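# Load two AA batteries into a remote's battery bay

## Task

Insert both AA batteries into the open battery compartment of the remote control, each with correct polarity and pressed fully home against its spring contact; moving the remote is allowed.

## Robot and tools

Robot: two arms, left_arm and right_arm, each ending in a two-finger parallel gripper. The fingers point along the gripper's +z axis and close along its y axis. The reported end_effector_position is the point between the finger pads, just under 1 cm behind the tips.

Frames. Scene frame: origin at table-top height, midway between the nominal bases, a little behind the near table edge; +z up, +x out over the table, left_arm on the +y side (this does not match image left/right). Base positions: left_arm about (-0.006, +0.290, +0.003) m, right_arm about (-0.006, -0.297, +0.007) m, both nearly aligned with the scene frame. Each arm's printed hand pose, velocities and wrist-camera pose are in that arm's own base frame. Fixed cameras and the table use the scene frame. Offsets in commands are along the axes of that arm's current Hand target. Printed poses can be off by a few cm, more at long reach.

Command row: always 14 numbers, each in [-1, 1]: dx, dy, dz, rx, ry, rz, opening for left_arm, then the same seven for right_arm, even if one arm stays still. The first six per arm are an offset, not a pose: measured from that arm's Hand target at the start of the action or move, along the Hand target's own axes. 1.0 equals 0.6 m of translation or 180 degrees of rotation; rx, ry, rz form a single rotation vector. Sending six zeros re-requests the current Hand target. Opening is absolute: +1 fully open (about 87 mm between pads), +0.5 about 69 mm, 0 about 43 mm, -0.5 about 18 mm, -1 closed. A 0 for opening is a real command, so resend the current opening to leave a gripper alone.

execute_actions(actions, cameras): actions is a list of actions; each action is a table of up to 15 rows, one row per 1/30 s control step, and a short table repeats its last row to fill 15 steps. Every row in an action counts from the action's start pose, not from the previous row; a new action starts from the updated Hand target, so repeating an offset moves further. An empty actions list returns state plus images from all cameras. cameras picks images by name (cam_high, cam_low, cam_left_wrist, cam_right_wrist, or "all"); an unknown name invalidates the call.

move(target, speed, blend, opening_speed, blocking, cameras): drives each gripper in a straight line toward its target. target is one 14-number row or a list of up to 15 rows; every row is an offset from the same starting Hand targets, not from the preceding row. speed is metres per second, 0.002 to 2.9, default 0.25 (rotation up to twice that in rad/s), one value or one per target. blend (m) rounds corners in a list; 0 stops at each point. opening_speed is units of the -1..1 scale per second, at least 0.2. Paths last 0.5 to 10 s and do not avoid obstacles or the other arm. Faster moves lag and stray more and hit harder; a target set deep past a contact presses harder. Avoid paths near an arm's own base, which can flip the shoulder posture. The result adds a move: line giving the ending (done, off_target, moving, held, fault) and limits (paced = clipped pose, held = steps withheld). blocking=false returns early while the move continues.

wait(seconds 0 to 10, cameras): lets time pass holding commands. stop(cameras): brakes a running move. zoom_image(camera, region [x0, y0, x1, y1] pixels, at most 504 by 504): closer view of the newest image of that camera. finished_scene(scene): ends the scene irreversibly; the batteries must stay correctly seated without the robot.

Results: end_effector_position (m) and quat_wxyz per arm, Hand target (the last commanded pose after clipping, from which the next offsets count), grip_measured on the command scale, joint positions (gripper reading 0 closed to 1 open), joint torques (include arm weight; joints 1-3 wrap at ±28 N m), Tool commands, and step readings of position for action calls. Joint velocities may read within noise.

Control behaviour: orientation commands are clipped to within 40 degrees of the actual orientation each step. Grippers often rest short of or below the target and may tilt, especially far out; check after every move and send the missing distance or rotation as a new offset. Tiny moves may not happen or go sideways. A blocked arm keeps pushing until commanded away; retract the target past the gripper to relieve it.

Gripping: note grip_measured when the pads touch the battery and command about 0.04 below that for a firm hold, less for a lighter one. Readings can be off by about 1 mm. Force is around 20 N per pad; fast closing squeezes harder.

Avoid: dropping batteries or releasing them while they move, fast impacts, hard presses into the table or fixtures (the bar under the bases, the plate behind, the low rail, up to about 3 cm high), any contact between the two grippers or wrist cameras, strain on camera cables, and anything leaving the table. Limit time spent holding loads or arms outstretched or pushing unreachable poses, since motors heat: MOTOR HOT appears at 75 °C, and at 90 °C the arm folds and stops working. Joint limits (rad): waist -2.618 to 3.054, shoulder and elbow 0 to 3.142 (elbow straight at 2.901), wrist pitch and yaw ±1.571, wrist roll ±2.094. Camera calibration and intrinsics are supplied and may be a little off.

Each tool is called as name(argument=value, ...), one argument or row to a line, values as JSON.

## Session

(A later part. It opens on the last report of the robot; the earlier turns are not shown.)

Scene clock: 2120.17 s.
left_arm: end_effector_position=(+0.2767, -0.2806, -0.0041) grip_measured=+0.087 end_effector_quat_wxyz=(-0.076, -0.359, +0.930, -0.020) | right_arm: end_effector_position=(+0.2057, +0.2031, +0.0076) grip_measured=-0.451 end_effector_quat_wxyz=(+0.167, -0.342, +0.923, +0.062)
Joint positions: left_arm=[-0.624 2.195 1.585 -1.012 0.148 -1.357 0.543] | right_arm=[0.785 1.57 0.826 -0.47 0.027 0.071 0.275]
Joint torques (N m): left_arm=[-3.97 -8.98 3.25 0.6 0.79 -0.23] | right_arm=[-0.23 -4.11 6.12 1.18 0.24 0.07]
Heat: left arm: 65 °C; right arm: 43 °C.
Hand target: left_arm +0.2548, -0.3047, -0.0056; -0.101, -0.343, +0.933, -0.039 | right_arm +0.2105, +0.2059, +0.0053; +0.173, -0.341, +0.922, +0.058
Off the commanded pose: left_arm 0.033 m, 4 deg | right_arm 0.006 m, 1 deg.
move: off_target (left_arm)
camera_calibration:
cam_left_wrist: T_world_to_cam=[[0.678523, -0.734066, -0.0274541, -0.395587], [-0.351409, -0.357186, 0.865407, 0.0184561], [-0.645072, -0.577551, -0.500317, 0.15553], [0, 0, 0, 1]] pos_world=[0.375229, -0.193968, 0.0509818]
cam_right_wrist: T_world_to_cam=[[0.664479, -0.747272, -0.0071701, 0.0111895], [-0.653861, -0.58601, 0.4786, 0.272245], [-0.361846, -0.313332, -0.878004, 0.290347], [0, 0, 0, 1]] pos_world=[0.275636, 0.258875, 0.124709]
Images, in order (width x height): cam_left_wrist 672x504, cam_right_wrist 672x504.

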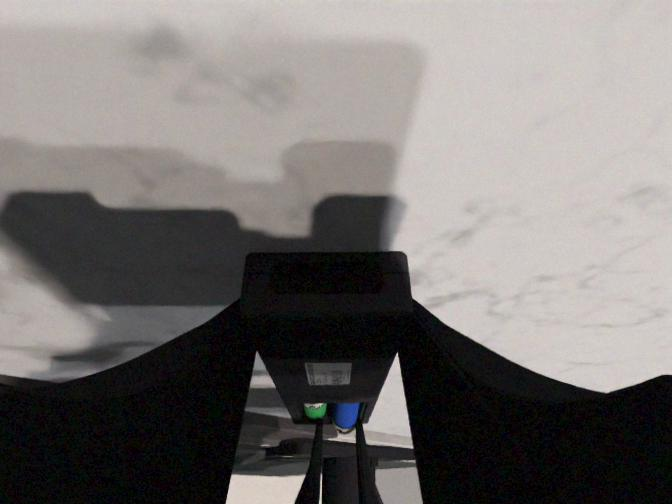

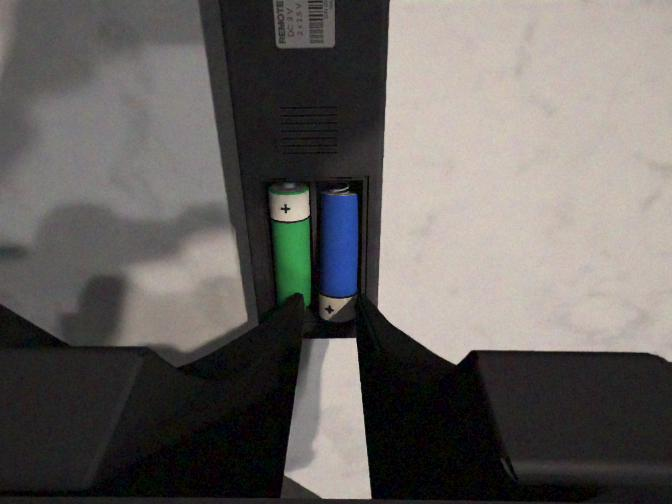

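move(
  target=[
    [-0.0526,0.005,-0.012,0,0.0,0,0.03,0.0,0.0,0,0,0.0,0,-0.45],
    [-0.0526,0.005,-0.012,0,0.0,0,0.5,0.0,0.0,0,0,0.0,0,-0.45],
    [-0.05,0.005,-0.13,0,-0.04,0,0.5,0.0,0.0,-0.08,0,0.04,0,-0.45],
  ],
  speed=0.08,
  opening_speed=0.5,
)

move(
  target=[-0.08,0.3,-0.2,0,-0.02,0,0.5,0.0,0.0,0,0,0,0,-0.75],
  speed=0.15,
  cameras=["cam_right_wrist"],
)

zoom_image(
  camera="cam_right_wrist",
  region=[240, 140, 420, 340],
)

Scene clock: 2128.77 s.
left_arm: end_effector_position=(+0.2789, -0.2662, +0.0420) grip_measured=+0.500 end_effector_quat_wxyz=(-0.066, -0.344, +0.937, +0.006) | right_arm: end_effector_position=(+0.1895, +0.1869, +0.0406) grip_measured=-0.450 end_effector_quat_wxyz=(+0.095, -0.347, +0.933, +0.029)
Joint positions: left_arm=[-0.612 2.154 1.718 -1.221 0.101 -1.311 0.75] | right_arm=[0.785 1.572 0.992 -0.794 0.027 0.071 0.275]
Joint torques (N m): left_arm=[-0.39 -11.92 9.01 0.15 -0.06 -0.16] | right_arm=[0.01 -6.89 7.92 0.86 0.09 0.02]
Heat: left arm: 65 °C; right arm: 43 °C.
Hand target: left_arm +0.2877, -0.2725, +0.0642; -0.042, -0.345, +0.938, -0.017 | right_arm +0.1970, +0.1951, +0.0501; +0.114, -0.344, +0.931, +0.036
Off the commanded pose: left_arm 0.025 m, 4 deg | right_arm 0.015 m, 2 deg.
move: off_target (left_arm, right_arm); target 2's new opening was sent with left_arm's hand 0.004 m and 3 deg from that target

Scene clock: 2131.00 s.
left_arm: end_effector_position=(+0.2166, -0.1004, +0.1737) grip_measured=+0.500 end_effector_quat_wxyz=(-0.022, -0.349, +0.937, -0.005) | right_arm: end_effector_position=(+0.1895, +0.1868, +0.0406) grip_measured=-0.750 end_effector_quat_wxyz=(+0.095, -0.347, +0.933, +0.029)
Joint positions: left_arm=[-0.264 1.563 1.496 -1.535 0.033 -0.976 0.75] | right_arm=[0.785 1.572 0.992 -0.795 0.027 0.071 0.125]
Joint torques (N m): left_arm=[0.36 -6.04 6.54 0.33 -0.06 0.09] | right_arm=[-0.02 -7.01 7.79 0.76 0.13 0.06]
Heat: left arm: 65 °C; right arm: 43 °C.
Hand target: left_arm +0.2154, -0.0970, +0.1786; -0.012, -0.345, +0.938, -0.007 | right_arm +0.1971, +0.1951, +0.0501; +0.114, -0.344, +0.931, +0.036
Off the commanded pose: left_arm 0.006 m, 1 deg | right_arm 0.015 m, 2 deg.
move: off_target (right_arm)
camera_calibration:
cam_right_wrist: T_world_to_cam=[[0.664182, -0.747568, 0.00214967, 0.00983203], [-0.591553, -0.523807, 0.612936, 0.20743], [-0.457085, -0.408373, -0.79013, 0.340561], [0, 0, 0, 1]] pos_world=[0.271841, 0.255079, 0.141925]
Images, in order (width x height): cam_right_wrist 672x504.

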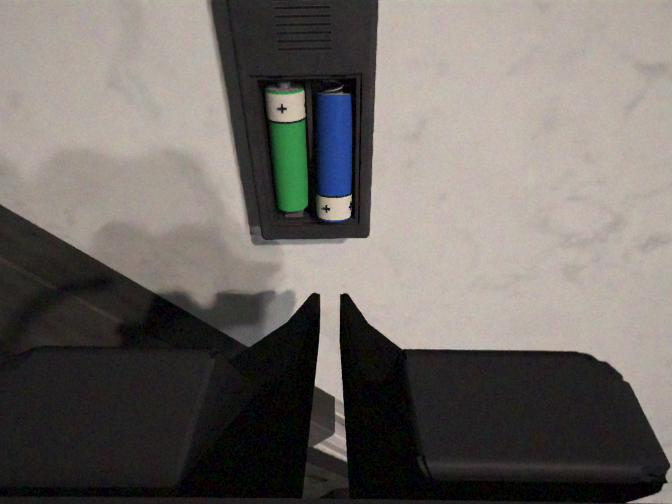

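Scaled by 2.520 from the camera's 672x504 image, which has a finer 960x720 frame.

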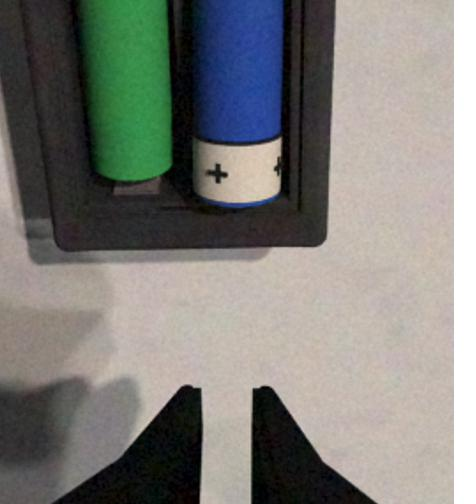

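move(
  target=[0,0,0,0,0.0,0,0.5,-0.016,-0.0057,0.0487,0,0.01,0,-0.75],
  speed=0.08,
  cameras=["cam_right_wrist"],
)

zoom_image(
  camera="cam_right_wrist",
  region=[240, 160, 420, 360],
)

Scene clock: 2139.37 s.
left_arm: end_effector_position=(+0.2165, -0.1004, +0.1737) grip_measured=+0.500 end_effector_quat_wxyz=(-0.023, -0.348, +0.937, -0.004) | right_arm: end_effector_position=(+0.1991, +0.1942, +0.0189) grip_measured=-0.750 end_effector_quat_wxyz=(+0.080, -0.345, +0.935, +0.021)
Joint positions: left_arm=[-0.264 1.563 1.496 -1.536 0.033 -0.975 0.75] | right_arm=[0.779 1.68 1.015 -0.743 0.027 0.071 0.125]
Joint torques (N m): left_arm=[0.38 -6.02 6.53 0.3 -0.05 0.08] | right_arm=[-1.07 -6.35 7.76 0.95 0.07 -0.09]
Heat: left arm: 63 °C; right arm: 44 °C.
Hand target: left_arm +0.2153, -0.0970, +0.1786; -0.012, -0.345, +0.938, -0.006 | right_arm +0.2118, +0.2028, +0.0240; +0.100, -0.344, +0.933, +0.031
Off the commanded pose: left_arm 0.006 m, 1 deg | right_arm 0.016 m, 3 deg.
move: off_target (right_arm)
camera_calibration:
cam_right_wrist: T_world_to_cam=[[0.659991, -0.751262, 0.00415411, 0.0105315], [-0.579583, -0.505635, 0.639075, 0.223868], [-0.478013, -0.424191, -0.769133, 0.337778], [0, 0, 0, 1]] pos_world=[0.284261, 0.26439, 0.116684]
Images, in order (width x height): cam_right_wrist 672x504.

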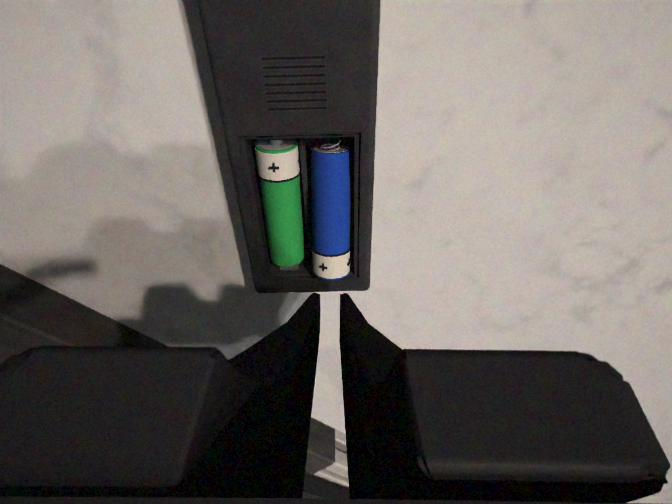

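Scaled by 2.520 from the camera's 672x504 image, which has a finer 960x720 frame.

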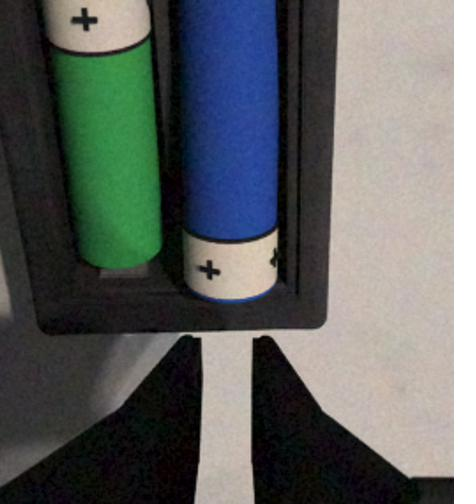

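move(
  target=[0,0,0,0,0.0,0,0.5,-0.0155,0,0.002,0,0.0,0,-0.75],
  speed=0.06,
  cameras=["cam_right_wrist"],
)

zoom_image(
  camera="cam_right_wrist",
  region=[240, 160, 420, 360],
)

Scene clock: 2143.37 s.
left_arm: end_effector_position=(+0.2165, -0.1004, +0.1737) grip_measured=+0.500 end_effector_quat_wxyz=(-0.023, -0.348, +0.937, -0.004) | right_arm: end_effector_position=(+0.2072, +0.2022, +0.0199) grip_measured=-0.750 end_effector_quat_wxyz=(+0.084, -0.344, +0.935, +0.023)
Joint positions: left_arm=[-0.264 1.563 1.496 -1.536 0.033 -0.975 0.75] | right_arm=[0.779 1.711 1.055 -0.742 0.027 0.071 0.125]
Joint torques (N m): left_arm=[0.36 -6.01 6.57 0.3 -0.05 0.07] | right_arm=[-1.33 -6.95 7.79 0.88 0.12 -0.15]
Heat: left arm: 62 °C; right arm: 44 °C.
Hand target: left_arm +0.2153, -0.0970, +0.1786; -0.012, -0.345, +0.938, -0.006 | right_arm +0.2189, +0.2089, +0.0248; +0.100, -0.344, +0.933, +0.031
Off the commanded pose: left_arm 0.006 m, 1 deg | right_arm 0.014 m, 2 deg.
move: off_target (right_arm)
camera_calibration:
cam_right_wrist: T_world_to_cam=[[0.659965, -0.751288, 0.00356405, 0.011217], [-0.583697, -0.509748, 0.632024, 0.233884], [-0.473015, -0.419194, -0.77494, 0.34384], [0, 0, 0, 1]] pos_world=[0.291756, 0.271785, 0.118595]
Images, in order (width x height): cam_right_wrist 672x504.

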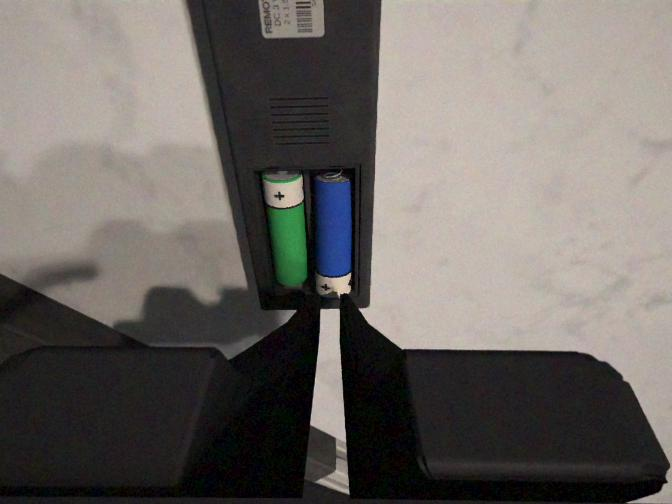

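Scaled by 2.520 from the camera's 672x504 image, which has a finer 960x720 frame.

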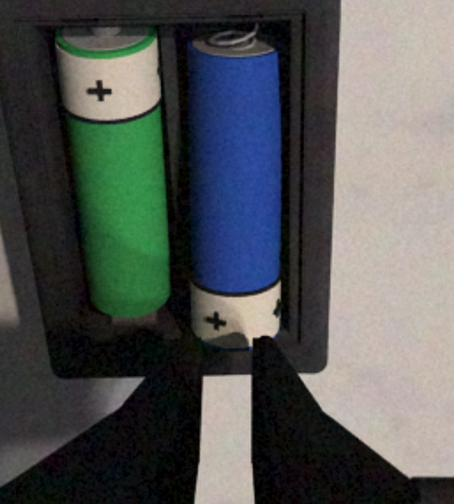

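move(
  target=[
    [0,0,0,0,0.0,0,0.5,0.0105,-0.003,0.0489,0,0.0,0,-0.75],
    [0,0,0,0,0.0,0,0.5,0.018,-0.003,0.08,0,0.0,0,-0.75],
    [0,0,0,0,0.0,0,0.5,0.018,-0.04,0.08,0,0.0,0,-0.75],
    [0,0,0,0,0.0,0,0.5,0.018,0.035,0.08,0,0.0,0,-0.75],
  ],
  speed=0.05,
  cameras=["cam_right_wrist"],
)

zoom_image(
  camera="cam_right_wrist",
  region=[240, 160, 420, 360],
)

Scene clock: 2151.53 s.
left_arm: end_effector_position=(+0.2165, -0.1004, +0.1737) grip_measured=+0.500 end_effector_quat_wxyz=(-0.023, -0.348, +0.937, -0.004) | right_arm: end_effector_position=(+0.2104, +0.2089, +0.0036) grip_measured=-0.747 end_effector_quat_wxyz=(+0.109, -0.352, +0.930, +0.008)
Joint positions: left_arm=[-0.264 1.563 1.496 -1.536 0.033 -0.975 0.75] | right_arm=[0.818 1.736 1.009 -0.64 0.081 0.085 0.126]
Joint torques (N m): left_arm=[0.38 -5.97 6.56 0.29 -0.04 0.06] | right_arm=[0.92 -0.87 2.74 1.64 -0.26 0.45]
Heat: left arm: 60 °C; right arm: 44 °C.
Hand target: left_arm +0.2153, -0.0970, +0.1786; -0.012, -0.345, +0.938, -0.006 | right_arm +0.2051, +0.2241, -0.0246; +0.100, -0.344, +0.933, +0.031
Off the commanded pose: left_arm 0.006 m, 1 deg | right_arm 0.032 m, 3 deg.
move: off_target (right_arm)
camera_calibration:
cam_right_wrist: T_world_to_cam=[[0.668881, -0.741576, 0.0515981, 0.0101172], [-0.613279, -0.511269, 0.602073, 0.256151], [-0.420103, -0.43436, -0.796772, 0.327723], [0, 0, 0, 1]] pos_world=[0.288002, 0.280814, 0.106377]
Images, in order (width x height): cam_right_wrist 672x504.

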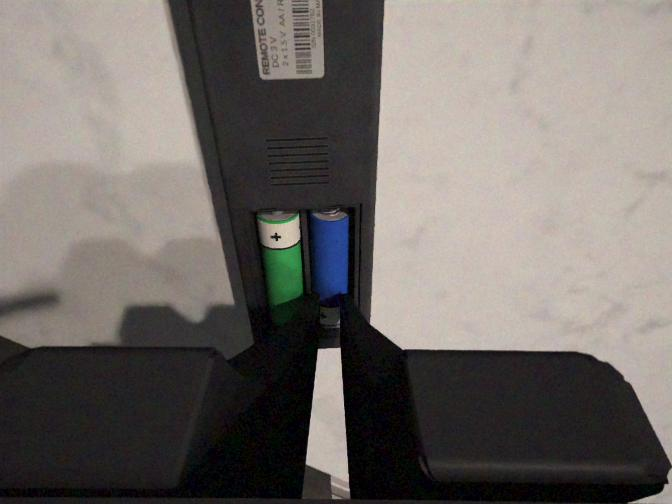

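Scaled by 2.520 from the camera's 672x504 image, which has a finer 960x720 frame.

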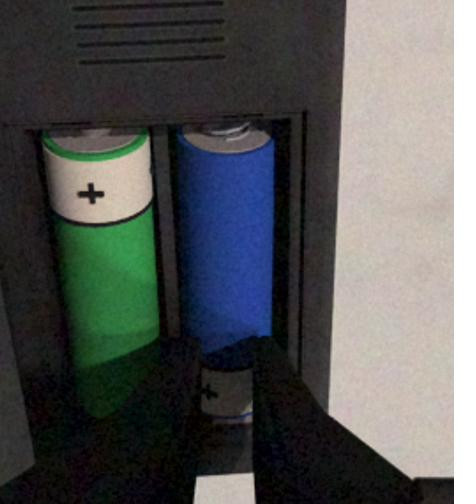

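move(
  target=[
    [0,0,0,0,0.0,0,0.5,0.004,-0.035,0.013,0,0.0,0,-0.75],
    [0,0,0,0,0.0,0,0.5,0.004,-0.075,0.013,0,0.0,0,-0.75],
    [0,0,0,0,0.0,0,0.5,0.004,0.0,0.013,0,0.0,0,-0.75],
  ],
  speed=0.05,
  cameras=["cam_right_wrist"],
)

zoom_image(
  camera="cam_right_wrist",
  region=[240, 160, 420, 360],
)

Scene clock: 2158.67 s.
left_arm: end_effector_position=(+0.2165, -0.1004, +0.1737) grip_measured=+0.500 end_effector_quat_wxyz=(-0.023, -0.348, +0.937, -0.004) | right_arm: end_effector_position=(+0.2103, +0.2086, +0.0023) grip_measured=-0.747 end_effector_quat_wxyz=(+0.112, -0.352, +0.929, +0.009)
Joint positions: left_arm=[-0.264 1.563 1.496 -1.536 0.033 -0.975 0.75] | right_arm=[0.819 1.732 0.999 -0.628 0.083 0.085 0.127]
Joint torques (N m): left_arm=[0.36 -6.06 6.56 0.3 -0.04 0.07] | right_arm=[0.85 0.65 2.17 1.88 -0.3 0.45]
Heat: left arm: 59 °C; right arm: 43 °C.
Hand target: left_arm +0.2153, -0.0970, +0.1786; -0.012, -0.345, +0.938, -0.006 | right_arm +0.2048, +0.2236, -0.0328; +0.100, -0.344, +0.933, +0.031
Off the commanded pose: left_arm 0.006 m, 1 deg | right_arm 0.039 m, 3 deg.
move: off_target (right_arm)
camera_calibration:
cam_right_wrist: T_world_to_cam=[[0.669112, -0.74124, 0.0534001, 0.00997407], [-0.615948, -0.512937, 0.597916, 0.257551], [-0.415809, -0.432965, -0.799778, 0.325229], [0, 0, 0, 1]] pos_world=[0.287198, 0.280313, 0.105585]
Images, in order (width x height): cam_right_wrist 672x504.

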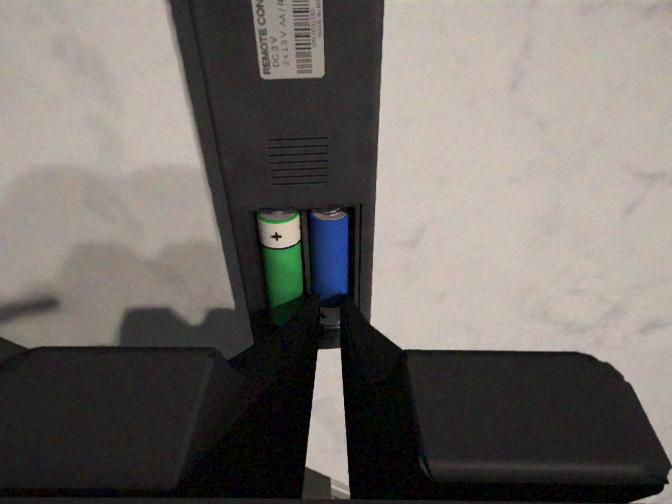

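Scaled by 2.520 from the camera's 672x504 image, which has a finer 960x720 frame.

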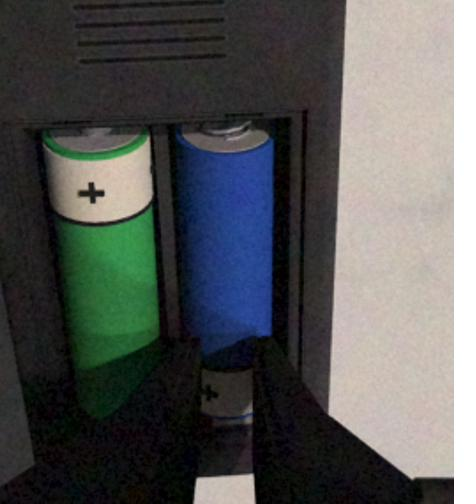

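move(
  target=[
    [0,0,0,0,0.0,0,0.5,0.004,-0.02,-0.05,0,0.0,0,-0.75],
    [0,0,0,0,0.0,0,0.5,0.02,-0.02,-0.2,0,-0.1,0,-0.75],
  ],
  speed=0.08,
  cameras=["cam_right_wrist","cam_left_wrist"],
)

zoom_image(
  camera="cam_right_wrist",
  region=[220, 60, 400, 300],
)

Scene clock: 2165.63 s.
left_arm: end_effector_position=(+0.2165, -0.1004, +0.1737) grip_measured=+0.500 end_effector_quat_wxyz=(-0.023, -0.348, +0.937, -0.004) | right_arm: end_effector_position=(+0.1833, +0.1906, +0.0801) grip_measured=-0.750 end_effector_quat_wxyz=(+0.237, -0.342, +0.906, +0.084)
Joint positions: left_arm=[-0.264 1.563 1.496 -1.536 0.033 -0.975 0.75] | right_arm=[0.831 1.229 0.815 -0.651 0.062 0.094 0.125]
Joint torques (N m): left_arm=[0.39 -6.01 6.54 0.3 -0.04 0.08] | right_arm=[0.23 -4.93 6 1.29 0.22 0.16]
Heat: left arm: 57 °C; right arm: 42 °C.
Hand target: left_arm +0.2153, -0.0970, +0.1786; -0.012, -0.345, +0.938, -0.006 | right_arm +0.1837, +0.1916, +0.0822; +0.244, -0.335, +0.906, +0.084
Off the commanded pose: left_arm 0.006 m, 1 deg | right_arm 0.003 m, 1 deg.
move: done
camera_calibration:
cam_left_wrist: T_world_to_cam=[[0.661223, -0.750022, -0.0158639, -0.217365], [-0.435739, -0.401191, 0.805716, -0.0679931], [-0.610669, -0.525845, -0.59209, 0.323294], [0, 0, 0, 1]] pos_world=[0.311525, -0.0203042, 0.242754]
cam_right_wrist: T_world_to_cam=[[0.672712, -0.739893, 0.00422007, 0.0134664], [-0.696128, -0.630967, 0.342471, 0.242786], [-0.250729, -0.233322, -0.939519, 0.311305], [0, 0, 0, 1]] pos_world=[0.238005, 0.235788, 0.209273]
Images, in order (width x height): cam_left_wrist 672x504, cam_right_wrist 672x504.

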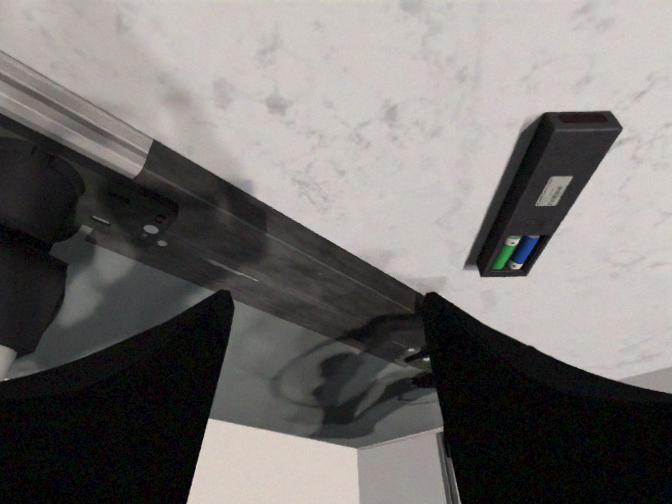

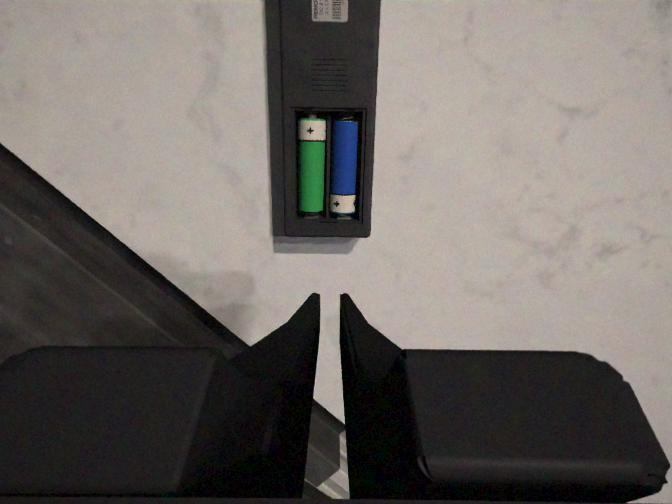

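Scaled by 2.100 from the camera's 672x504 image, which has a finer 960x720 frame.

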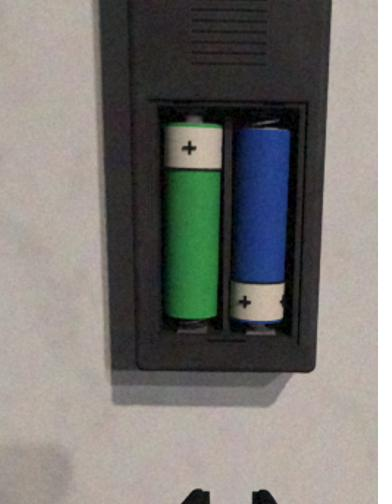

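finished_scene(
  scene=1,
)

The scene is finished: the task was done.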